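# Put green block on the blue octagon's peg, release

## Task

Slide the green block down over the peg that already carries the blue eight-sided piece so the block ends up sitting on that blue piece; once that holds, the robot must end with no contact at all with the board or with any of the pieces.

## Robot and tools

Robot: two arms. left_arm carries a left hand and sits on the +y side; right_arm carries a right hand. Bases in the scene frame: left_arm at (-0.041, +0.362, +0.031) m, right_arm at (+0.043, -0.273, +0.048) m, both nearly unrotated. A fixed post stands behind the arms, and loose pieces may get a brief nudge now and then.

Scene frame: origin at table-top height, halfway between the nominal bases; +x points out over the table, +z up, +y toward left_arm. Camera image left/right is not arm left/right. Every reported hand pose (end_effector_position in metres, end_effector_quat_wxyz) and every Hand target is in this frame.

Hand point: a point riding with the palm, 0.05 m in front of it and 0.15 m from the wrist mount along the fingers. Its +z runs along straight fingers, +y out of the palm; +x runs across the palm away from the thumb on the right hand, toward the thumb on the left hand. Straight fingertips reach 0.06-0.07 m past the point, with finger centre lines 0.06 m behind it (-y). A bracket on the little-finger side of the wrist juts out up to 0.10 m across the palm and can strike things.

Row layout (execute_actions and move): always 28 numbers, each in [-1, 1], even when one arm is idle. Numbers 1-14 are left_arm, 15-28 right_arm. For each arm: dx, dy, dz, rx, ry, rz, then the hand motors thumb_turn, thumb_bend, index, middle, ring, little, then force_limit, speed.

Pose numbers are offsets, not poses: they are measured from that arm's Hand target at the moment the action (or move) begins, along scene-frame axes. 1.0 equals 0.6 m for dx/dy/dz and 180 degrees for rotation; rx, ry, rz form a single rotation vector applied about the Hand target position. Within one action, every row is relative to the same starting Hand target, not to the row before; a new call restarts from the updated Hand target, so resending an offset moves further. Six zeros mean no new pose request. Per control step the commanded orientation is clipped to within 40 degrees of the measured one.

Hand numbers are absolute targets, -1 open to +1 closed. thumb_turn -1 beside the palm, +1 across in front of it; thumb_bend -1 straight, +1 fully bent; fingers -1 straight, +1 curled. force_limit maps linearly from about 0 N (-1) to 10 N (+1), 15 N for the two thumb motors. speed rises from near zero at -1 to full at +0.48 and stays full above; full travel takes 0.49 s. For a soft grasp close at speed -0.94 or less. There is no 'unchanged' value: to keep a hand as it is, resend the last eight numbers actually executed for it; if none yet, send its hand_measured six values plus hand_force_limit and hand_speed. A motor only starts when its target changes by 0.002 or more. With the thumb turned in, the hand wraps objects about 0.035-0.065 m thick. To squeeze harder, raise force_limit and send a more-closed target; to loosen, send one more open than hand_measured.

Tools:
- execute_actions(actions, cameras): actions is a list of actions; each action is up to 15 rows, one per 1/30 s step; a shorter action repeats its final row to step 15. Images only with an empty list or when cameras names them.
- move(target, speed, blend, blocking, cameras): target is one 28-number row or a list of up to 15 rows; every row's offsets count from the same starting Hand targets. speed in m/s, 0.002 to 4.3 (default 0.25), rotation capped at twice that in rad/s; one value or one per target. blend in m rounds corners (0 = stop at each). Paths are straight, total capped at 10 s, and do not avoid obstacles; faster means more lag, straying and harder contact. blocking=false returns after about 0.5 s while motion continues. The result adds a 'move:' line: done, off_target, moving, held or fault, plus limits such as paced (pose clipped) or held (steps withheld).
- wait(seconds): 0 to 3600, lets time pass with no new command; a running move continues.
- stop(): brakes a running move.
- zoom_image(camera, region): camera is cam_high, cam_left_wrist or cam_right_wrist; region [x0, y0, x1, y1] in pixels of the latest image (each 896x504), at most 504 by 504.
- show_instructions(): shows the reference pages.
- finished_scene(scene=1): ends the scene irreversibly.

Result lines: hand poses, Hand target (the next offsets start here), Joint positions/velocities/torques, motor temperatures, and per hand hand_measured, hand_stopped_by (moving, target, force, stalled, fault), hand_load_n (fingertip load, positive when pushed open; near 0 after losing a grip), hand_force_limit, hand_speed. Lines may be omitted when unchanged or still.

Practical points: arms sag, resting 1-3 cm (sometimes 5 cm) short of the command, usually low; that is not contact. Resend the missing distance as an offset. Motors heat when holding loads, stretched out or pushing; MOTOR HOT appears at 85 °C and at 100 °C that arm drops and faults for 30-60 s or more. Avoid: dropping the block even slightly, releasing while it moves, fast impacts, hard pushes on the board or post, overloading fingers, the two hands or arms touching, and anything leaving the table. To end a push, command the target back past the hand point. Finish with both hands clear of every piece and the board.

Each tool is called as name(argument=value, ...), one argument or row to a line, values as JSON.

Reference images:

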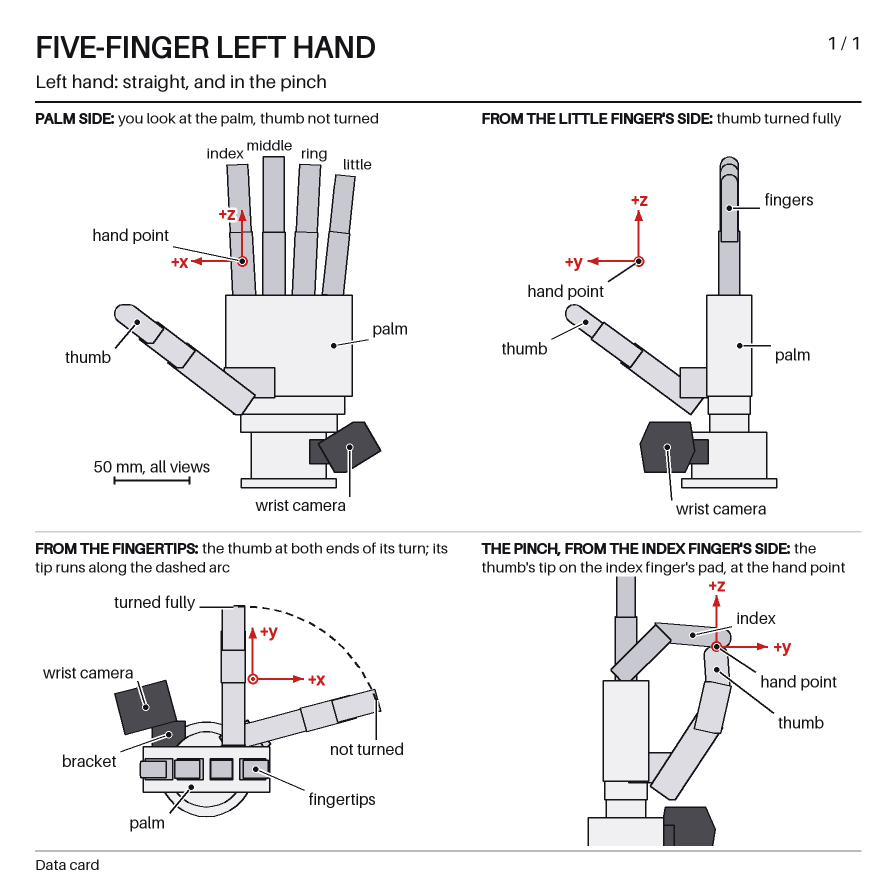

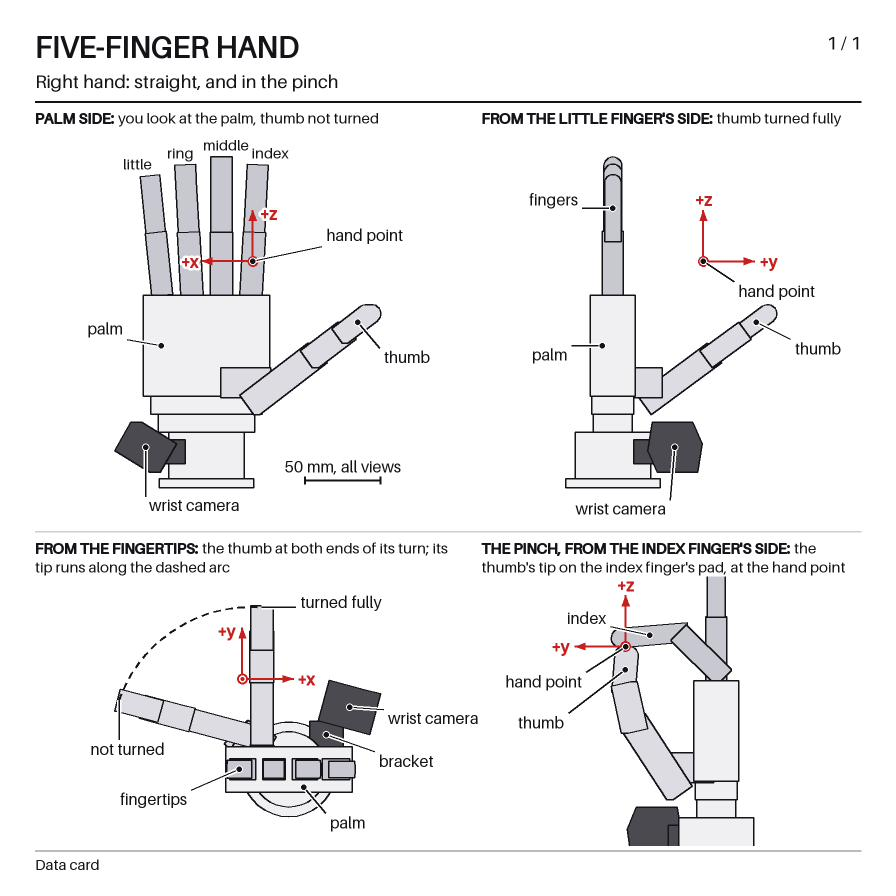

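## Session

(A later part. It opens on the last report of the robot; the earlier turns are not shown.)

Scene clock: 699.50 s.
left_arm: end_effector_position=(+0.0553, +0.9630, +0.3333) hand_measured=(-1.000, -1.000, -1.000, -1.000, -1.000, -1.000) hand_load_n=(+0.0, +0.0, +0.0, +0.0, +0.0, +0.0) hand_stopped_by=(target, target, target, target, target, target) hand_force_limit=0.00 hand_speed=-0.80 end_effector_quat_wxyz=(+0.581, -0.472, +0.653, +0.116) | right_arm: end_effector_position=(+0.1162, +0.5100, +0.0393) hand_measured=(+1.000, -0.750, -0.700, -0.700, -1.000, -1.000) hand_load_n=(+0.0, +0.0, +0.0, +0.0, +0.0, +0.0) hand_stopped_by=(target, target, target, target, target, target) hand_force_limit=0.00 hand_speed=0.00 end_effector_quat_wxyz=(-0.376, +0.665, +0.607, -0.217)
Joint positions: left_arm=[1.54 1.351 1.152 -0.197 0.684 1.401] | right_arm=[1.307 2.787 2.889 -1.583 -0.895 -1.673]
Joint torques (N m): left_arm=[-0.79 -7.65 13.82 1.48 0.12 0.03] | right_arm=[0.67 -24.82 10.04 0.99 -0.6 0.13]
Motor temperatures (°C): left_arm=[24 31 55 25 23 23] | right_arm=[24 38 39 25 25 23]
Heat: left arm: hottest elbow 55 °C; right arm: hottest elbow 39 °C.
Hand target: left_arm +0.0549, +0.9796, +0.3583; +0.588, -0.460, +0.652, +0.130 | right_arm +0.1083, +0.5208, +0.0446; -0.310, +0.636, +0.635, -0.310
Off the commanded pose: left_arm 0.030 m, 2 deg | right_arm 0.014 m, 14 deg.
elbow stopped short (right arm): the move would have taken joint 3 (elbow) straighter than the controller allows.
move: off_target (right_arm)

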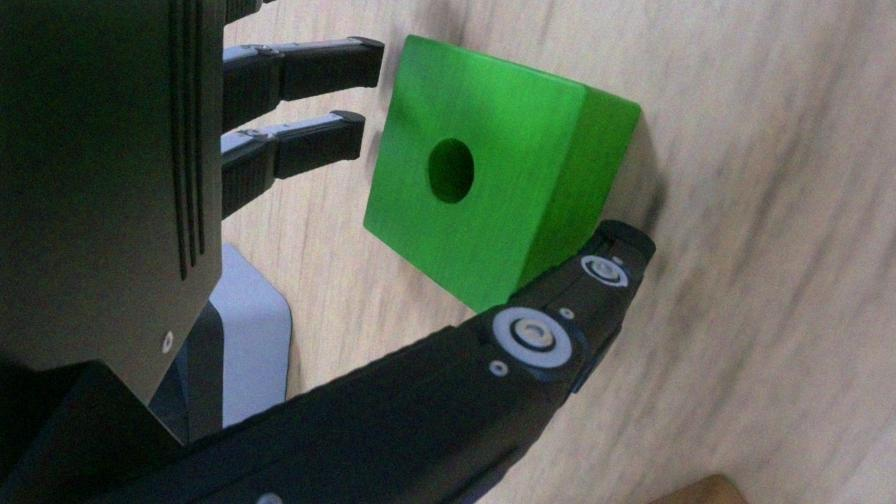

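move(
  target=[
    [0,0,0,0,0,0,-1,-1,-1,-1,-1,-1,0,-0.8,-0.025,0.0,-0.01,0,0,0,1,-0.75,-0.7,-0.7,-1,-1,0,0],
  ],
  speed=0.05,
  cameras=["cam_right_wrist"],
)

Scene clock: 715.63 s.
left_arm: end_effector_position=(+0.0553, +0.9630, +0.3333) hand_measured=(-1.000, -1.000, -1.000, -1.000, -1.000, -1.000) hand_load_n=(+0.0, +0.5, +0.0, +0.0, +0.0, +0.0) hand_stopped_by=(target, target, target, target, target, target) hand_force_limit=0.00 hand_speed=-0.80 end_effector_quat_wxyz=(+0.581, -0.472, +0.653, +0.116) | right_arm: end_effector_position=(+0.1039, +0.5101, +0.0353) hand_measured=(+1.000, -0.750, -0.700, -0.700, -1.000, -1.000) hand_load_n=(+0.0, +0.5, +0.0, +0.0, +0.0, +0.0) hand_stopped_by=(target, target, target, target, target, target) hand_force_limit=0.00 hand_speed=0.00 end_effector_quat_wxyz=(-0.373, +0.664, +0.609, -0.223)
Joint positions: left_arm=[1.54 1.351 1.152 -0.197 0.684 1.401] | right_arm=[1.322 2.792 2.889 -1.581 -0.895 -1.662]
Joint torques (N m): left_arm=[-1.08 -7.94 13.82 1.46 0.12 0.01] | right_arm=[0.62 -24.76 10.04 0.96 -0.66 0.12]
Motor temperatures (°C): left_arm=[24 31 56 25 23 23] | right_arm=[24 37 39 25 25 23]
Heat: left arm: hottest elbow 56 °C; right arm: hottest elbow 39 °C.
Hand target: left_arm +0.0549, +0.9796, +0.3583; +0.588, -0.460, +0.652, +0.130 | right_arm +0.0933, +0.5207, +0.0383; -0.310, +0.636, +0.635, -0.310
Off the commanded pose: left_arm 0.030 m, 2 deg | right_arm 0.015 m, 13 deg.
elbow stopped short (right arm): the move would have taken joint 3 (elbow) straighter than the controller allows.
move: off_target (right_arm)

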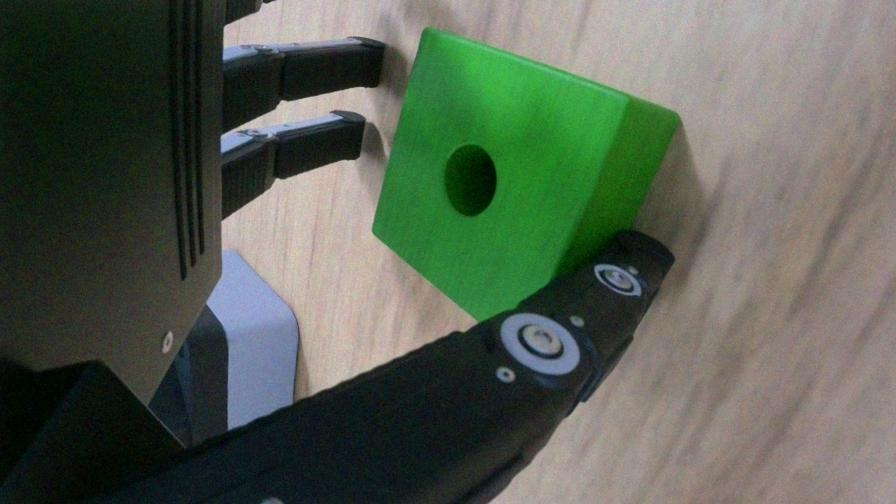

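execute_actions(
  actions=[
    [[0,0,0,0,0,0,-1,-1,-1,-1,-1,-1,0,-0.8,0,0,0,0,0,0,1,-0.75,-0.45,-0.45,-1,-1,-0.5,-0.9]],
    [[0,0,0,0,0,0,-1,-1,-1,-1,-1,-1,0,-0.8,0,0,0,0,0,0,1,-0.75,-0.45,-0.45,-1,-1,-0.5,-0.9]],
    [[0,0,0,0,0,0,-1,-1,-1,-1,-1,-1,0,-0.8,0,0,0,0,0,0,1,-0.75,-0.45,-0.45,-1,-1,-0.5,-0.9]],
    [[0,0,0,0,0,0,-1,-1,-1,-1,-1,-1,0,-0.8,0,0,0,0,0,0,1,-0.75,-0.45,-0.45,-1,-1,-0.5,-0.9]],
  ],
  cameras=["cam_right_wrist"],
)

Scene clock: 729.57 s.
left_arm: end_effector_position=(+0.0553, +0.9630, +0.3333) hand_measured=(-1.000, -1.000, -1.000, -1.000, -1.000, -1.000) hand_load_n=(+0.0, +0.0, +0.0, +0.0, +0.0, +0.0) hand_stopped_by=(target, target, target, target, target, target) hand_force_limit=0.00 hand_speed=-0.80 end_effector_quat_wxyz=(+0.581, -0.472, +0.653, +0.116) | right_arm: end_effector_position=(+0.0920, +0.5122, +0.0390) hand_measured=(+1.000, -0.750, -0.450, -0.450, -1.000, -1.000) hand_load_n=(+0.0, +0.0, +0.0, +1.0, +0.0, +0.0) hand_stopped_by=(target, target, target, target, target, target) hand_force_limit=-0.50 hand_speed=-0.90 end_effector_quat_wxyz=(-0.377, +0.659, +0.610, -0.227)
Joint positions: left_arm=[1.54 1.351 1.152 -0.197 0.684 1.401] | right_arm=[1.335 2.792 2.895 -1.58 -0.908 -1.656]
Joint torques (N m): left_arm=[-0.79 -7.82 13.76 1.43 0.11 0.01] | right_arm=[-0.26 -24.7 9.62 1.06 -0.21 0.1]
Motor temperatures (°C): left_arm=[24 31 56 25 23 23] | right_arm=[24 38 40 25 25 23]
Heat: left arm: hottest elbow 56 °C; right arm: hottest elbow 40 °C.
Hand target: left_arm +0.0549, +0.9796, +0.3583; +0.588, -0.460, +0.652, +0.130 | right_arm +0.0931, +0.5207, +0.0384; -0.310, +0.636, +0.635, -0.310
Off the commanded pose: left_arm 0.030 m, 2 deg | right_arm 0.009 m, 13 deg.
elbow stopped short (right arm): the move would have taken joint 3 (elbow) straighter than the controller allows.

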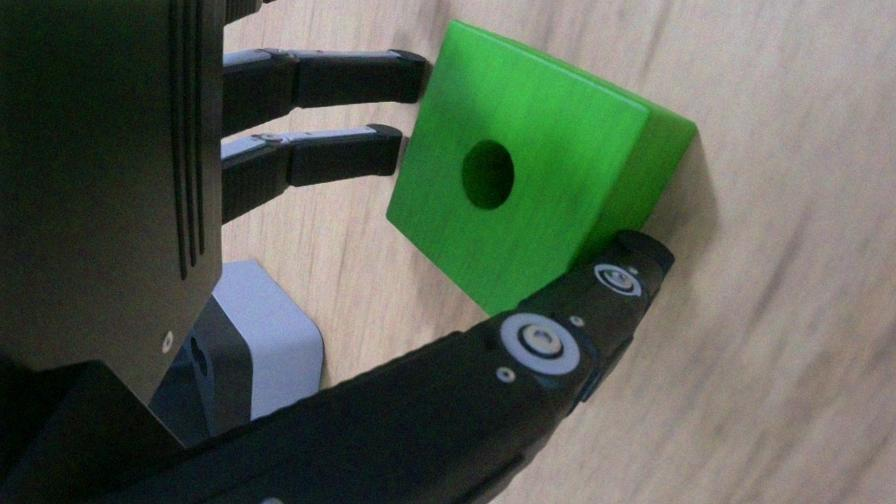

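execute_actions(
  actions=[
    [[0,0,0,0,0,0,-1,-1,-1,-1,-1,-1,0,-0.8,0,0,0,0,0,0,1,-0.4,0.1,0.1,-1,-1,-0.5,-0.92]],
    [[0,0,0,0,0,0,-1,-1,-1,-1,-1,-1,0,-0.8,0,0,0,0,0,0,1,-0.4,0.1,0.1,-1,-1,-0.5,-0.92]],
    [[0,0,0,0,0,0,-1,-1,-1,-1,-1,-1,0,-0.8,0,0,0,0,0,0,1,-0.4,0.1,0.1,-1,-1,-0.5,-0.92]],
    [[0,0,0,0,0,0,-1,-1,-1,-1,-1,-1,0,-0.8,0,0,0,0,0,0,1,-0.4,0.1,0.1,-1,-1,-0.5,-0.92]],
    [[0,0,0,0,0,0,-1,-1,-1,-1,-1,-1,0,-0.8,0,0,0,0,0,0,1,-0.4,0.1,0.1,-1,-1,-0.5,-0.92]],
    [[0,0,0,0,0,0,-1,-1,-1,-1,-1,-1,0,-0.8,0,0,0,0,0,0,1,-0.4,0.1,0.1,-1,-1,-0.5,-0.92]],
  ],
  cameras=["cam_right_wrist"],
)

Scene clock: 747.20 s.
left_arm: end_effector_position=(+0.0553, +0.9630, +0.3333) hand_measured=(-1.000, -1.000, -1.000, -1.000, -1.000, -1.000) hand_load_n=(+0.0, +0.0, -0.5, +0.0, +0.0, +0.0) hand_stopped_by=(target, target, target, target, target, target) hand_force_limit=0.00 hand_speed=-0.80 end_effector_quat_wxyz=(+0.581, -0.472, +0.653, +0.116) | right_arm: end_effector_position=(+0.0919, +0.5122, +0.0391) hand_measured=(+1.000, -0.610, -0.182, -0.444, -1.000, -1.000) hand_load_n=(+0.0, +4.0, +4.0, +1.5, +0.0, +0.0) hand_stopped_by=(target, force, force, force, target, target) hand_force_limit=-0.50 hand_speed=-0.92 end_effector_quat_wxyz=(-0.377, +0.659, +0.610, -0.227)
Joint positions: left_arm=[1.54 1.351 1.152 -0.197 0.684 1.401] | right_arm=[1.335 2.792 2.895 -1.579 -0.909 -1.655]
Joint torques (N m): left_arm=[-0.73 -8 13.86 1.39 0.12 0.03] | right_arm=[-0.32 -24.76 9.61 1.06 -0.19 0.1]
Motor temperatures (°C): left_arm=[24 31 56 25 23 23] | right_arm=[24 38 40 25 25 23]
Heat: left arm: hottest elbow 56 °C; right arm: hottest elbow 40 °C.
Hand target: left_arm +0.0549, +0.9796, +0.3583; +0.588, -0.460, +0.652, +0.130 | right_arm +0.0933, +0.5208, +0.0384; -0.310, +0.636, +0.635, -0.310
Off the commanded pose: left_arm 0.030 m, 2 deg | right_arm 0.009 m, 13 deg.
elbow stopped short (right arm): the move would have taken joint 3 (elbow) straighter than the controller allows.

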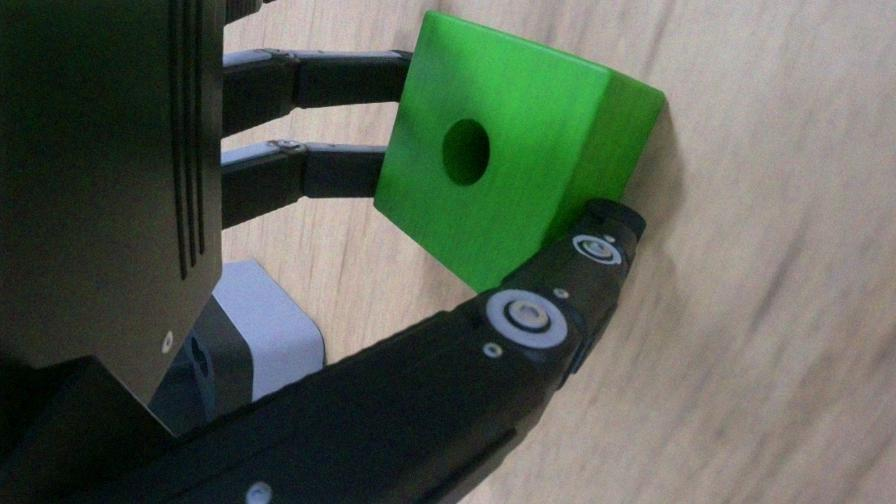

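execute_actions(
  actions=[
    [[0,0,0,0,0,0,-1,-1,-1,-1,-1,-1,0,-0.8,0,0,0,0,0,0,1,-0.4,0.1,0.05,-1,-1,-0.4,-0.92]],
    [[0,0,0,0,0,0,-1,-1,-1,-1,-1,-1,0,-0.8,0,0,0,0,0,0,1,-0.4,0.1,0.05,-1,-1,-0.4,-0.92]],
    [[0,0,0,0,0,0,-1,-1,-1,-1,-1,-1,0,-0.8,0,0,0,0,0,0,1,-0.4,0.1,0.05,-1,-1,-0.4,-0.92]],
  ],
  cameras=["cam_right_wrist"],
)

Scene clock: 757.67 s.
left_arm: end_effector_position=(+0.0553, +0.9630, +0.3333) hand_measured=(-1.000, -1.000, -1.000, -1.000, -1.000, -1.000) hand_load_n=(+0.0, +0.0, +0.0, +0.0, +0.0, +0.0) hand_stopped_by=(target, target, target, target, target, target) hand_force_limit=0.00 hand_speed=-0.80 end_effector_quat_wxyz=(+0.581, -0.472, +0.653, +0.116) | right_arm: end_effector_position=(+0.0894, +0.5126, +0.0396) hand_measured=(+1.000, -0.610, -0.182, -0.408, -1.000, -1.000) hand_load_n=(+0.0, +4.0, +4.0, +1.5, +0.0, +0.0) hand_stopped_by=(target, force, force, force, target, target) hand_force_limit=-0.40 hand_speed=-0.92 end_effector_quat_wxyz=(-0.378, +0.658, +0.610, -0.228)
Joint positions: left_arm=[1.54 1.351 1.152 -0.197 0.684 1.401] | right_arm=[1.338 2.792 2.896 -1.578 -0.911 -1.654]
Joint torques (N m): left_arm=[-0.73 -7.65 13.79 1.33 0.12 0.01] | right_arm=[-0.62 -24.7 9.59 1.03 -0.11 0.09]
Motor temperatures (°C): left_arm=[24 31 57 25 23 23] | right_arm=[24 38 40 25 25 23]
Heat: left arm: hottest elbow 57 °C; right arm: hottest elbow 40 °C.
Hand target: left_arm +0.0549, +0.9796, +0.3583; +0.588, -0.460, +0.652, +0.130 | right_arm +0.0932, +0.5207, +0.0384; -0.310, +0.636, +0.635, -0.310
Off the commanded pose: left_arm 0.030 m, 2 deg | right_arm 0.009 m, 13 deg.
elbow stopped short (right arm): the move would have taken joint 3 (elbow) straighter than the controller allows.

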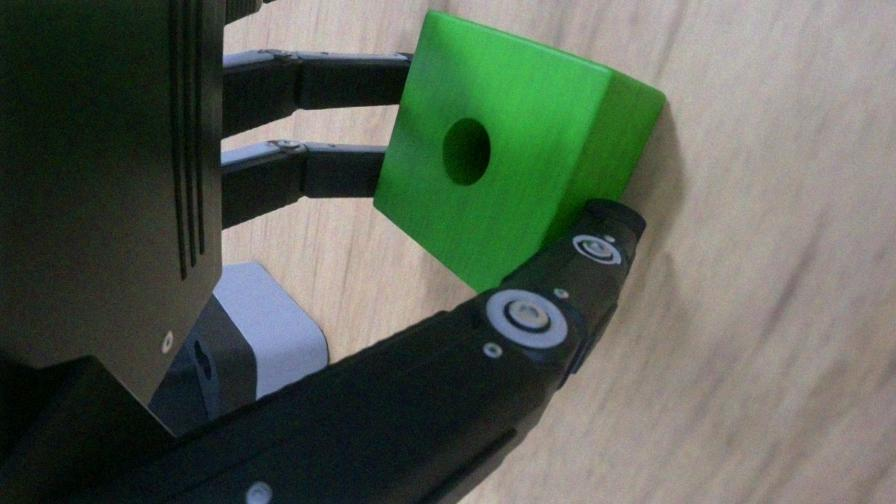

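move(
  target=[
    [0,0,0,0,0,0,-1,-1,-1,-1,-1,-1,0,-0.8,0.0,0,0.07,0,0,0,1,-0.4,0.1,0.05,-1,-1,-0.4,-0.92],
  ],
  speed=0.08,
  cameras=["cam_right_wrist"],
)

Scene clock: 787.13 s.
left_arm: end_effector_position=(+0.0553, +0.9630, +0.3333) hand_measured=(-1.000, -1.000, -1.000, -1.000, -1.000, -1.000) hand_load_n=(+0.0, +0.0, +0.0, +0.0, +0.0, +0.0) hand_stopped_by=(target, target, target, target, target, target) hand_force_limit=0.00 hand_speed=-0.80 end_effector_quat_wxyz=(+0.581, -0.472, +0.653, +0.116) | right_arm: end_effector_position=(+0.0908, +0.5118, +0.0415) hand_measured=(+1.000, -0.610, -0.182, -0.408, -1.000, -1.000) hand_load_n=(+0.0, +4.0, +3.5, +0.0, +0.0, +0.0) hand_stopped_by=(target, force, force, force, target, target) hand_force_limit=-0.40 hand_speed=-0.92 end_effector_quat_wxyz=(-0.373, +0.664, +0.607, -0.227)
Joint positions: left_arm=[1.54 1.351 1.152 -0.197 0.684 1.401] | right_arm=[1.338 2.788 2.896 -1.58 -0.901 -1.64]
Joint torques (N m): left_arm=[-0.85 -7.77 13.89 1.35 0.11 0.02] | right_arm=[-0.62 -28.75 9.59 0.14 -0.58 0.13]
Motor temperatures (°C): left_arm=[24 31 57 25 23 23] | right_arm=[24 38 39 25 25 23]
Heat: left arm: hottest elbow 57 °C; right arm: hottest elbow 39 °C.
Hand target: left_arm +0.0549, +0.9796, +0.3583; +0.588, -0.460, +0.652, +0.130 | right_arm +0.0932, +0.5208, +0.0805; -0.310, +0.636, +0.635, -0.310
Off the commanded pose: left_arm 0.030 m, 2 deg | right_arm 0.040 m, 13 deg.
elbow stopped short (right arm): the move would have taken joint 3 (elbow) straighter than the controller allows.
move: off_target (right_arm)

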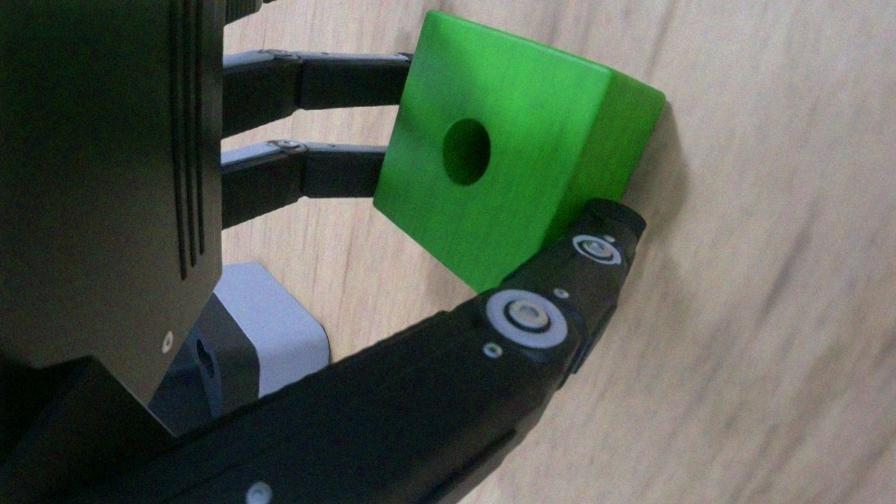

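execute_actions(
  actions=[
    [[0,0,0,0,0,0,-1,-1,-1,-1,-1,-1,0,-0.8,0,0,0.02,0,0,0,1,-0.4,0.1,0.05,-1,-1,-0.4,-0.92]],
    [[0,0,0,0,0,0,-1,-1,-1,-1,-1,-1,0,-0.8,0,0,0.02,0,0,0,1,-0.4,0.1,0.05,-1,-1,-0.4,-0.92]],
  ],
  cameras=["cam_right_wrist"],
)

Scene clock: 794.73 s.
left_arm: end_effector_position=(+0.0553, +0.9630, +0.3333) hand_measured=(-1.000, -1.000, -1.000, -1.000, -1.000, -1.000) hand_load_n=(+0.0, +0.0, +0.0, +0.0, +0.0, +0.0) hand_stopped_by=(target, target, target, target, target, target) hand_force_limit=0.00 hand_speed=-0.80 end_effector_quat_wxyz=(+0.581, -0.472, +0.653, +0.116) | right_arm: end_effector_position=(+0.0911, +0.5125, +0.0657) hand_measured=(+1.000, -0.610, -0.182, -0.408, -1.000, -1.000) hand_load_n=(+0.0, +3.5, +4.0, +0.0, +0.0, -0.5) hand_stopped_by=(target, force, force, force, target, target) hand_force_limit=-0.40 hand_speed=-0.92 end_effector_quat_wxyz=(-0.377, +0.665, +0.606, -0.221)
Joint positions: left_arm=[1.54 1.351 1.152 -0.197 0.684 1.401] | right_arm=[1.338 2.756 2.896 -1.589 -0.899 -1.626]
Joint torques (N m): left_arm=[-0.44 -7.59 13.87 1.48 0.12 0.02] | right_arm=[-0.67 -28.57 9.59 0.21 -0.79 0.11]
Motor temperatures (°C): left_arm=[24 31 58 25 23 23] | right_arm=[24 40 39 25 25 23]
Heat: left arm: hottest elbow 58 °C; right arm: hottest shoulder 40 °C.
Hand target: left_arm +0.0549, +0.9796, +0.3583; +0.588, -0.460, +0.652, +0.130 | right_arm +0.0932, +0.5208, +0.1044; -0.310, +0.636, +0.635, -0.310
Off the commanded pose: left_arm 0.030 m, 2 deg | right_arm 0.040 m, 14 deg.
elbow stopped short (right arm): the move would have taken joint 3 (elbow) straighter than the controller allows.

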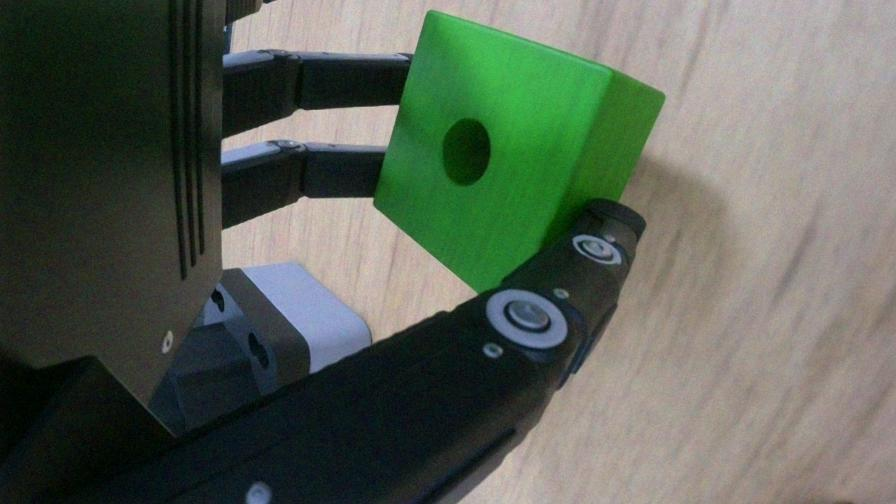

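move(
  target=[
    [0,0,0,0,0,0,-1,-1,-1,-1,-1,-1,0,-0.8,0.0,0,0.34,0,0,0,1,-0.4,0.1,0.05,-1,-1,-0.4,-0.92],
  ],
  speed=0.12,
  cameras=["cam_right_wrist","cam_high"],
)

Scene clock: 802.27 s.
left_arm: end_effector_position=(+0.0553, +0.9630, +0.3333) hand_measured=(-1.000, -1.000, -1.000, -1.000, -1.000, -1.000) hand_load_n=(+0.0, +0.0, +0.0, +0.0, +0.0, +0.0) hand_stopped_by=(target, target, target, target, target, target) hand_force_limit=0.00 hand_speed=-0.80 end_effector_quat_wxyz=(+0.581, -0.472, +0.653, +0.116) | right_arm: end_effector_position=(+0.0833, +0.5162, +0.2775) hand_measured=(+1.000, -0.610, -0.182, -0.408, -1.000, -1.000) hand_load_n=(+0.0, +3.5, +4.0, +0.0, +0.0, +0.0) hand_stopped_by=(target, force, force, force, target, target) hand_force_limit=-0.40 hand_speed=-0.92 end_effector_quat_wxyz=(-0.463, +0.663, +0.562, -0.173)
Joint positions: left_arm=[1.54 1.351 1.152 -0.197 0.684 1.401] | right_arm=[1.328 2.495 2.896 -1.517 -0.965 -1.38]
Joint torques (N m): left_arm=[-1.03 -7.77 13.9 1.47 0.11 -0.01] | right_arm=[-1.67 -26.05 9.54 1.7 -0.8 0.13]
Motor temperatures (°C): left_arm=[24 31 58 25 23 23] | right_arm=[24 41 39 25 25 23]
Heat: left arm: hottest elbow 58 °C; right arm: hottest shoulder 41 °C.
Hand target: left_arm +0.0549, +0.9796, +0.3583; +0.588, -0.460, +0.652, +0.130 | right_arm +0.0934, +0.5208, +0.3086; -0.310, +0.636, +0.635, -0.310
Off the commanded pose: left_arm 0.030 m, 2 deg | right_arm 0.033 m, 25 deg.
elbow stopped short (right arm): the move would have taken joint 3 (elbow) straighter than the controller allows.
move: off_target (right_arm)
Images, in order (width x height): cam_high 896x504, cam_right_wrist 896x504.

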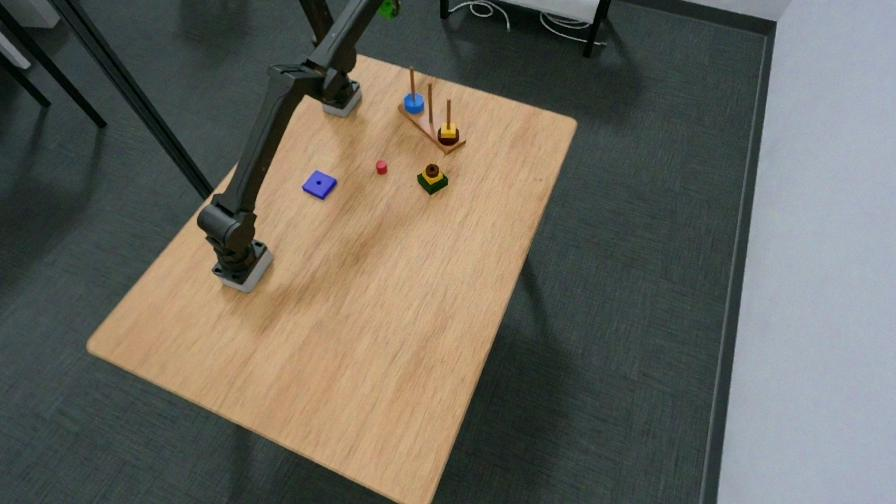

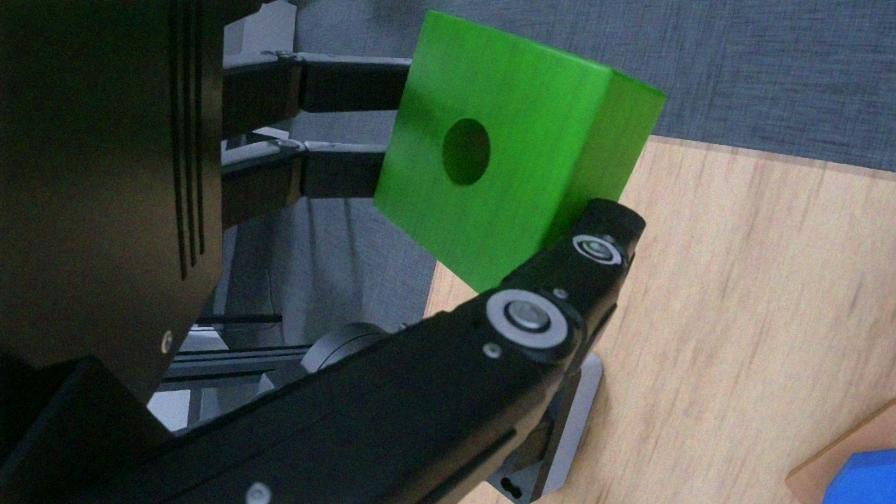

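move(
  target=[
    [0,0,0,0,0,0,-1,-1,-1,-1,-1,-1,0,-0.8,0.178,-0.335,0.06,0.010,-0.019,-0.23,1,-0.4,0.1,0.05,-1,-1,-0.4,-0.92],
    [0,0,0,0,0,0,-1,-1,-1,-1,-1,-1,0,-0.8,0.494,-0.851,-0.05,0.0289,-0.0552,-0.6643,1,-0.4,0.1,0.05,-1,-1,-0.4,-0.92],
  ],
  speed=0.2,
  blend=0.08,
  cameras=["cam_right_wrist","cam_high"],
)

Scene clock: 858.50 s.
left_arm: end_effector_position=(+0.0553, +0.9630, +0.3333) hand_measured=(-1.000, -1.000, -1.000, -1.000, -1.000, -1.000) hand_load_n=(+0.0, +0.0, +0.0, +0.0, +0.0, +0.0) hand_stopped_by=(target, target, target, target, target, target) hand_force_limit=0.00 hand_speed=-0.80 end_effector_quat_wxyz=(+0.581, -0.472, +0.653, +0.116) | right_arm: end_effector_position=(+0.3835, +0.0114, +0.2669) hand_measured=(+1.000, -0.610, -0.182, -0.408, -1.000, -1.000) hand_load_n=(+0.0, +4.0, +4.0, +0.0, +0.0, +0.0) hand_stopped_by=(target, force, force, force, target, target) hand_force_limit=-0.40 hand_speed=-0.92 end_effector_quat_wxyz=(-0.388, +0.886, -0.192, +0.168)
Joint positions: left_arm=[1.54 1.351 1.152 -0.197 0.684 1.401] | right_arm=[0.54 1.111 0.962 -0.585 -0.288 -0.447]
Joint torques (N m): left_arm=[-1.08 -7.71 13.76 1.4 0.11 0.03] | right_arm=[-1.49 -8.41 8.12 2.55 -0.03 0.14]
Motor temperatures (°C): left_arm=[24 31 59 25 23 23] | right_arm=[24 39 39 26 26 23]
Heat: left arm: hottest elbow 59 °C; right arm: hottest shoulder 39 °C.
Hand target: left_arm +0.0549, +0.9796, +0.3583; +0.588, -0.460, +0.652, +0.130 | right_arm +0.3898, +0.0103, +0.2785; -0.400, +0.876, -0.197, +0.182
Off the commanded pose: left_arm 0.030 m, 2 deg | right_arm 0.013 m, 2 deg.
move: off_target (right_arm)
Images, in order (width x height): cam_high 896x504, cam_right_wrist 896x504.

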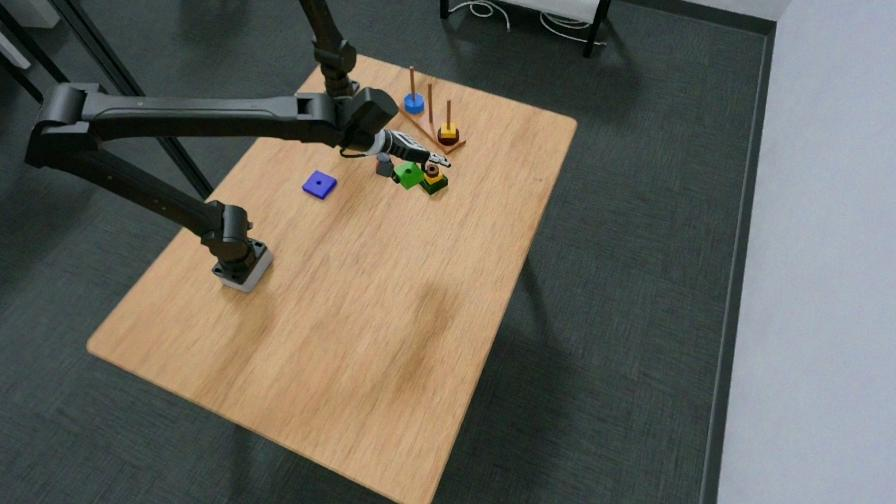

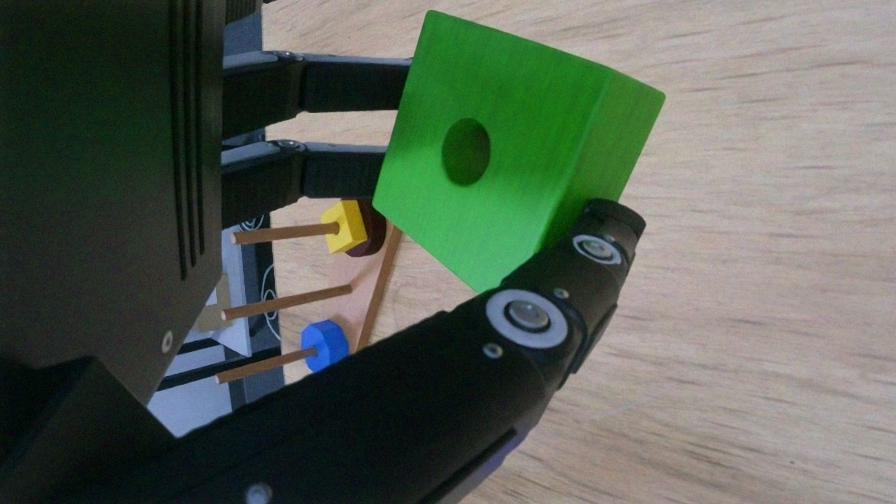

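move(
  target=[
    [0,0,0,0,0,0,-1,-1,-1,-1,-1,-1,0,-0.8,0.0,-0.05,-0.3,0,0,0,1,-0.4,0.1,0.05,-1,-1,-0.4,-0.92],
  ],
  speed=0.15,
  cameras=["cam_right_wrist","cam_high"],
)

Scene clock: 879.07 s.
left_arm: end_effector_position=(+0.0553, +0.9630, +0.3333) hand_measured=(-1.000, -1.000, -1.000, -1.000, -1.000, -1.000) hand_load_n=(+0.0, +0.0, +0.0, +0.0, +0.0, +0.0) hand_stopped_by=(target, target, target, target, target, target) hand_force_limit=0.00 hand_speed=-0.80 end_effector_quat_wxyz=(+0.581, -0.472, +0.653, +0.116) | right_arm: end_effector_position=(+0.3807, -0.0182, +0.0952) hand_measured=(+1.000, -0.610, -0.182, -0.408, -1.000, -1.000) hand_load_n=(+0.0, +4.0, +4.0, +0.0, +0.0, -0.5) hand_stopped_by=(target, force, force, force, target, target) hand_force_limit=-0.40 hand_speed=-0.92 end_effector_quat_wxyz=(-0.395, +0.880, -0.200, +0.171)
Joint positions: left_arm=[1.54 1.351 1.152 -0.197 0.684 1.401] | right_arm=[0.465 1.277 0.587 -0.041 -0.342 -0.478]
Joint torques (N m): left_arm=[-1.08 -7.82 13.86 1.44 0.13 0.01] | right_arm=[-1.73 -7 6.57 2.52 -0.26 -0.07]
Motor temperatures (°C): left_arm=[24 31 60 25 23 23] | right_arm=[24 36 39 26 25 23]
Heat: left arm: hottest elbow 60 °C; right arm: hottest elbow 39 °C.
Hand target: left_arm +0.0549, +0.9796, +0.3583; +0.588, -0.460, +0.652, +0.130 | right_arm +0.3898, -0.0198, +0.0985; -0.400, +0.876, -0.197, +0.182
Off the commanded pose: left_arm 0.030 m, 2 deg | right_arm 0.010 m, 1 deg.
move: done
Images, in order (width x height): cam_high 896x504, cam_right_wrist 896x504.

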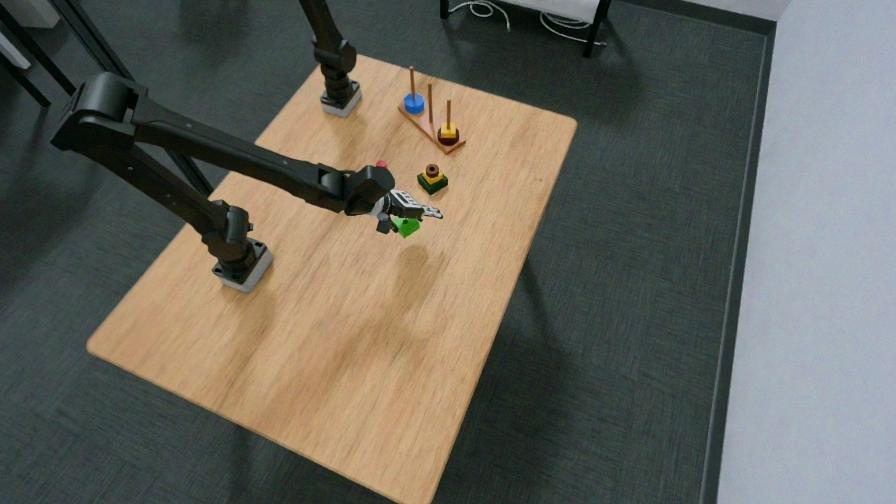

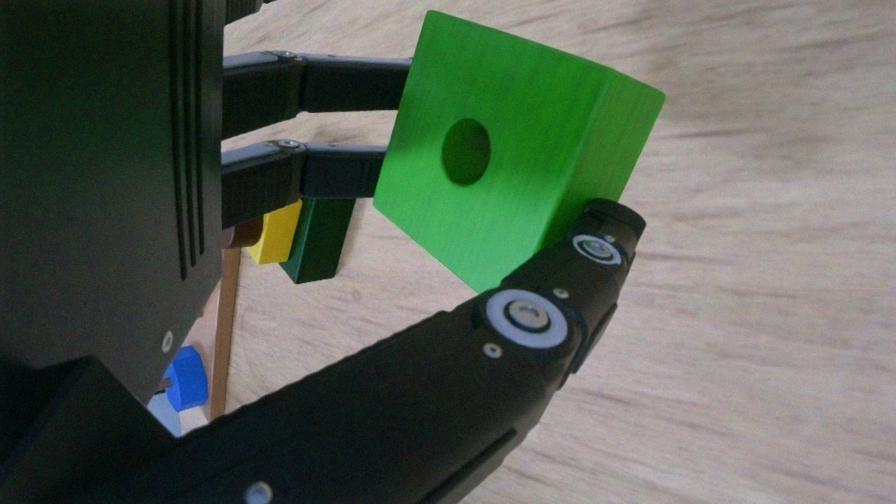

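move(
  target=[
    [0,0,0,0,0,0,-1,-1,-1,-1,-1,-1,0,-0.8,0.0,0,-0.07,0,0,0,1,-0.4,0.1,0.05,-1,-1,-0.4,-0.92],
  ],
  speed=0.06,
  cameras=["cam_right_wrist"],
)

zoom_image(
  camera="cam_right_wrist",
  region=[360, 100, 760, 350],
)

Scene clock: 889.63 s.
left_arm: end_effector_position=(+0.0553, +0.9630, +0.3333) hand_measured=(-1.000, -1.000, -1.000, -1.000, -1.000, -1.000) hand_load_n=(+0.0, +0.0, +0.0, +0.0, +0.0, +0.0) hand_stopped_by=(target, target, target, target, target, target) hand_force_limit=0.00 hand_speed=-0.80 end_effector_quat_wxyz=(+0.581, -0.472, +0.653, +0.116) | right_arm: end_effector_position=(+0.3820, -0.0175, +0.0551) hand_measured=(+1.000, -0.610, -0.182, -0.408, -1.000, -1.000) hand_load_n=(+0.0, +3.5, +4.0, +0.0, +0.0, +0.0) hand_stopped_by=(target, force, force, force, target, target) hand_force_limit=-0.40 hand_speed=-0.92 end_effector_quat_wxyz=(-0.396, +0.880, -0.199, +0.173)
Joint positions: left_arm=[1.54 1.351 1.152 -0.197 0.684 1.401] | right_arm=[0.465 1.387 0.54 0.121 -0.342 -0.478]
Joint torques (N m): left_arm=[-0.91 -7.53 13.81 1.43 0.12 0.01] | right_arm=[-1.73 -7.47 5.59 2.59 -0.26 -0.07]
Motor temperatures (°C): left_arm=[24 31 60 25 23 23] | right_arm=[24 34 38 26 25 23]
Heat: left arm: hottest elbow 60 °C; right arm: hottest elbow 38 °C.
Hand target: left_arm +0.0549, +0.9796, +0.3583; +0.588, -0.460, +0.652, +0.130 | right_arm +0.3899, -0.0197, +0.0566; -0.400, +0.876, -0.197, +0.182
Off the commanded pose: left_arm 0.030 m, 2 deg | right_arm 0.008 m, 1 deg.
move: done

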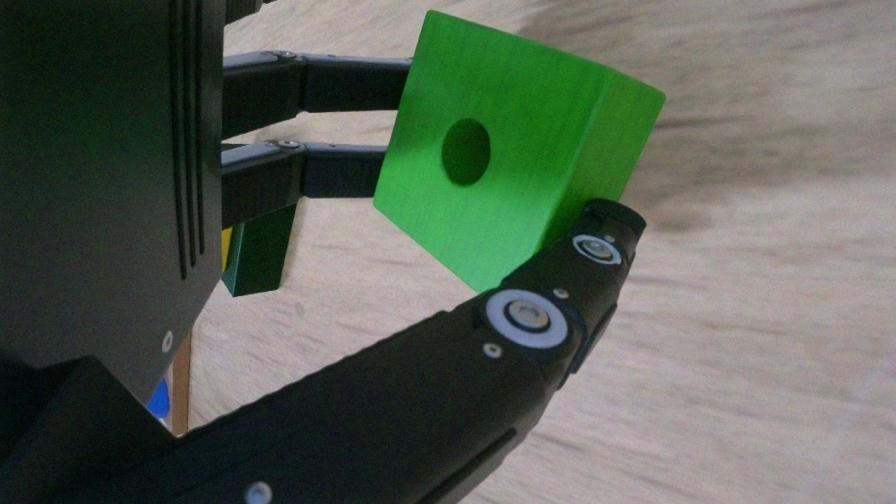

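Scaled by 1.260 from the camera's image (finer frame: 1280x720).

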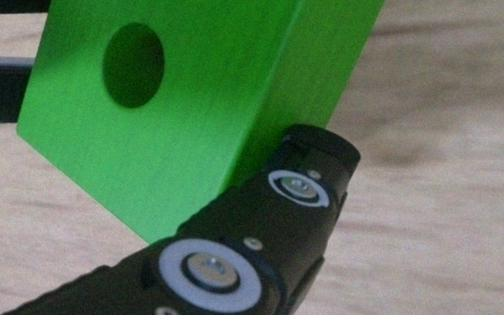

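move(
  target=[
    [0,0,0,0,0,0,-1,-1,-1,-1,-1,-1,0,-0.8,0.0,0,-0.02,0,0,0,1,-0.4,0.1,0.05,-1,-1,-0.4,-0.92],
  ],
  speed=0.03,
  cameras=["cam_right_wrist"],
)

Scene clock: 895.53 s.
left_arm: end_effector_position=(+0.0553, +0.9630, +0.3333) hand_measured=(-1.000, -1.000, -1.000, -1.000, -1.000, -1.000) hand_load_n=(+0.0, +0.0, +0.0, +0.0, +0.0, +0.0) hand_stopped_by=(target, target, target, target, target, target) hand_force_limit=0.00 hand_speed=-0.80 end_effector_quat_wxyz=(+0.581, -0.472, +0.653, +0.116) | right_arm: end_effector_position=(+0.3822, -0.0174, +0.0434) hand_measured=(+1.000, -0.610, -0.182, -0.408, -1.000, -1.000) hand_load_n=(-0.5, +3.5, +4.0, +0.0, +0.0, +0.0) hand_stopped_by=(target, force, force, force, target, target) hand_force_limit=-0.40 hand_speed=-0.92 end_effector_quat_wxyz=(-0.397, +0.879, -0.199, +0.173)
Joint positions: left_arm=[1.54 1.351 1.152 -0.197 0.684 1.401] | right_arm=[0.465 1.424 0.528 0.169 -0.342 -0.478]
Joint torques (N m): left_arm=[-0.62 -7.82 13.81 1.55 0.11 0.02] | right_arm=[-1.73 -7.71 5.29 2.56 -0.25 -0.07]
Motor temperatures (°C): left_arm=[24 31 60 25 23 23] | right_arm=[24 33 38 26 25 23]
Heat: left arm: hottest elbow 60 °C; right arm: hottest elbow 38 °C.
Hand target: left_arm +0.0549, +0.9796, +0.3583; +0.588, -0.460, +0.652, +0.130 | right_arm +0.3898, -0.0198, +0.0446; -0.400, +0.876, -0.197, +0.182
Off the commanded pose: left_arm 0.030 m, 2 deg | right_arm 0.008 m, 1 deg.
move: done

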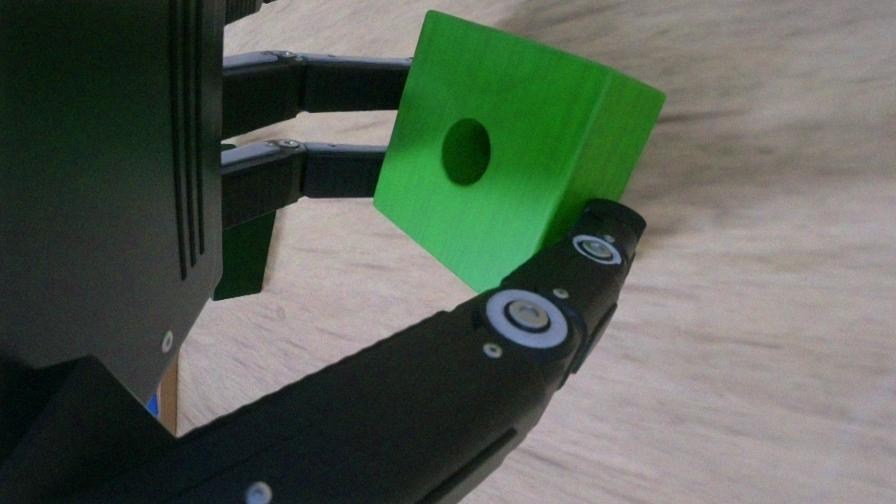

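move(
  target=[
    [0,0,0,0,0,0,-1,-1,-1,-1,-1,-1,0,-0.8,0.0,0,-0.01,0,0,0,1,-0.4,0.1,0.05,-1,-1,-0.4,-0.92],
  ],
  speed=0.02,
  cameras=["cam_right_wrist"],
)

Scene clock: 901.57 s.
left_arm: end_effector_position=(+0.0553, +0.9630, +0.3333) hand_measured=(-1.000, -1.000, -1.000, -1.000, -1.000, -1.000) hand_load_n=(+0.0, +0.0, +0.0, +0.0, -0.5, +0.0) hand_stopped_by=(target, target, target, target, target, target) hand_force_limit=0.00 hand_speed=-0.80 end_effector_quat_wxyz=(+0.581, -0.472, +0.653, +0.116) | right_arm: end_effector_position=(+0.3824, -0.0173, +0.0377) hand_measured=(+1.000, -0.610, -0.182, -0.408, -1.000, -1.000) hand_load_n=(+0.0, +3.5, +4.0, +0.0, +0.0, -0.5) hand_stopped_by=(target, force, force, force, target, target) hand_force_limit=-0.40 hand_speed=-0.92 end_effector_quat_wxyz=(-0.397, +0.879, -0.199, +0.173)
Joint positions: left_arm=[1.54 1.351 1.152 -0.197 0.684 1.401] | right_arm=[0.465 1.442 0.523 0.193 -0.342 -0.478]
Joint torques (N m): left_arm=[-0.85 -7.94 13.82 1.44 0.11 0.04] | right_arm=[-1.73 -7.77 5.15 2.62 -0.25 -0.07]
Motor temperatures (°C): left_arm=[24 31 60 25 23 23] | right_arm=[24 33 37 26 25 23]
Heat: left arm: hottest elbow 60 °C; right arm: hottest elbow 37 °C.
Hand target: left_arm +0.0549, +0.9796, +0.3583; +0.588, -0.460, +0.652, +0.130 | right_arm +0.3899, -0.0197, +0.0387; -0.400, +0.876, -0.197, +0.182
Off the commanded pose: left_arm 0.030 m, 2 deg | right_arm 0.008 m, 1 deg.
move: done

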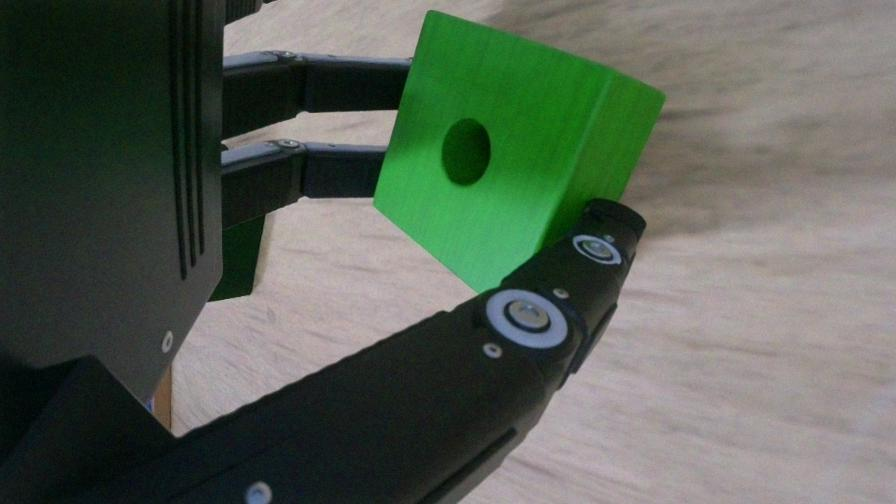

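move(
  target=[
    [0,0,0,0,0,0,-1,-1,-1,-1,-1,-1,0,-0.8,0.0,0,-0.008,0,0,0,1,-0.4,0.1,0.05,-1,-1,-0.4,-0.92],
  ],
  speed=0.02,
  cameras=["cam_right_wrist"],
)

zoom_image(
  camera="cam_right_wrist",
  region=[540, 40, 740, 240],
)

Scene clock: 909.27 s.
left_arm: end_effector_position=(+0.0553, +0.9630, +0.3333) hand_measured=(-1.000, -1.000, -1.000, -1.000, -1.000, -1.000) hand_load_n=(+0.0, +0.0, +0.0, +0.0, +0.0, +0.0) hand_stopped_by=(target, target, target, target, target, target) hand_force_limit=0.00 hand_speed=-0.80 end_effector_quat_wxyz=(+0.581, -0.472, +0.653, +0.116) | right_arm: end_effector_position=(+0.3825, -0.0172, +0.0330) hand_measured=(+1.000, -0.610, -0.182, -0.408, -1.000, -1.000) hand_load_n=(+0.0, +4.0, +4.0, +0.0, +0.0, +0.0) hand_stopped_by=(target, force, force, force, target, target) hand_force_limit=-0.40 hand_speed=-0.92 end_effector_quat_wxyz=(-0.397, +0.879, -0.199, +0.173)
Joint positions: left_arm=[1.54 1.351 1.152 -0.197 0.684 1.401] | right_arm=[0.465 1.458 0.52 0.212 -0.342 -0.478]
Joint torques (N m): left_arm=[-0.91 -7.36 13.86 1.37 0.11 0.01] | right_arm=[-1.67 -7.82 5.03 2.67 -0.26 -0.07]
Motor temperatures (°C): left_arm=[24 31 60 25 23 23] | right_arm=[24 32 36 26 25 23]
Heat: left arm: hottest elbow 60 °C; right arm: hottest elbow 36 °C.
Hand target: left_arm +0.0549, +0.9796, +0.3583; +0.588, -0.460, +0.652, +0.130 | right_arm +0.3898, -0.0198, +0.0338; -0.400, +0.876, -0.197, +0.182
Off the commanded pose: left_arm 0.030 m, 2 deg | right_arm 0.008 m, 1 deg.
move: done

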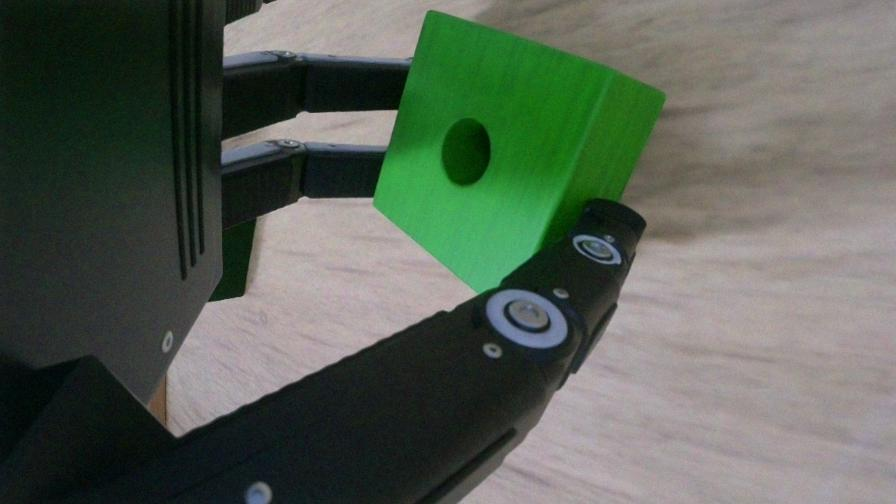

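Scaled by 2.520 from the camera's image (finer frame: 1280x720).

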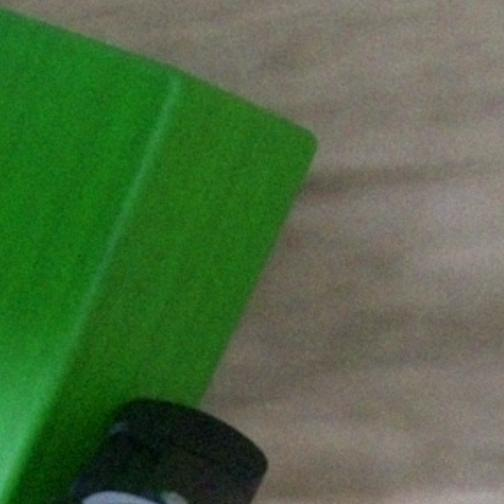

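move(
  target=[
    [0,0,0,0,0,0,-1,-1,-1,-1,-1,-1,0,-0.8,0.0,0,-0.01,0,0,0,1,-0.4,0.1,0.05,-1,-1,-0.4,-0.92],
  ],
  speed=0.02,
  cameras=["cam_right_wrist"],
)

zoom_image(
  camera="cam_right_wrist",
  region=[540, 40, 740, 240],
)

Scene clock: 915.70 s.
left_arm: end_effector_position=(+0.0553, +0.9630, +0.3333) hand_measured=(-1.000, -1.000, -1.000, -1.000, -1.000, -1.000) hand_load_n=(+0.0, +0.0, +0.0, +0.0, +0.0, +0.0) hand_stopped_by=(target, target, target, target, target, target) hand_force_limit=0.00 hand_speed=-0.80 end_effector_quat_wxyz=(+0.581, -0.472, +0.653, +0.116) | right_arm: end_effector_position=(+0.3843, -0.0160, +0.0313) hand_measured=(+1.000, -0.610, -0.182, -0.408, -1.000, -1.000) hand_load_n=(+0.0, +4.0, +4.0, -2.0, +0.0, +0.0) hand_stopped_by=(target, force, force, force, target, target) hand_force_limit=-0.40 hand_speed=-0.92 end_effector_quat_wxyz=(-0.401, +0.877, -0.197, +0.176)
Joint positions: left_arm=[1.54 1.351 1.152 -0.197 0.684 1.401] | right_arm=[0.465 1.468 0.516 0.238 -0.344 -0.478]
Joint torques (N m): left_arm=[-0.79 -8.23 13.79 1.44 0.11 0.01] | right_arm=[-1.73 -7.18 4.94 2.58 -0.16 -0.07]
Motor temperatures (°C): left_arm=[24 31 61 25 23 23] | right_arm=[24 32 36 26 25 23]
Heat: left arm: hottest elbow 61 °C; right arm: hottest elbow 36 °C.
Hand target: left_arm +0.0549, +0.9796, +0.3583; +0.588, -0.460, +0.652, +0.130 | right_arm +0.3897, -0.0198, +0.0277; -0.400, +0.876, -0.197, +0.182
Off the commanded pose: left_arm 0.030 m, 2 deg | right_arm 0.008 m, 1 deg.
move: done

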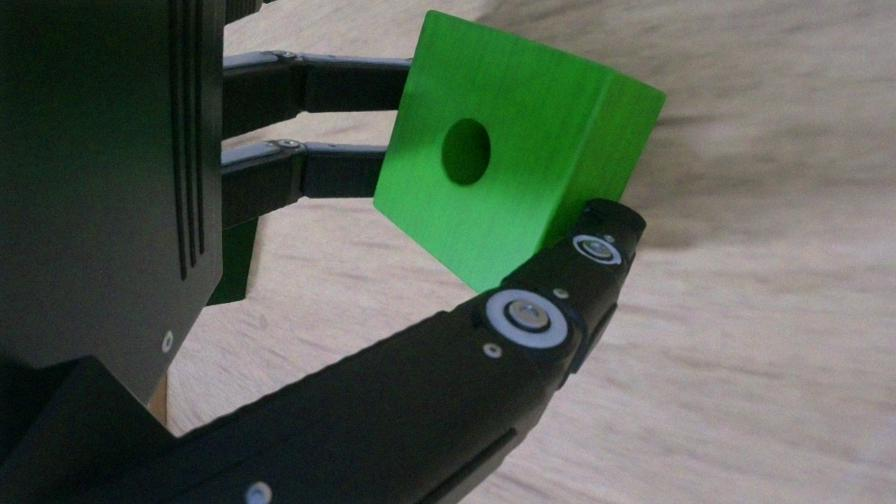

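Scaled by 2.520 from the camera's image (finer frame: 1280x720).

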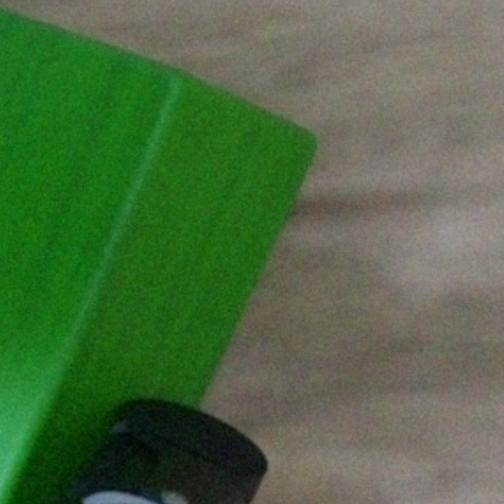

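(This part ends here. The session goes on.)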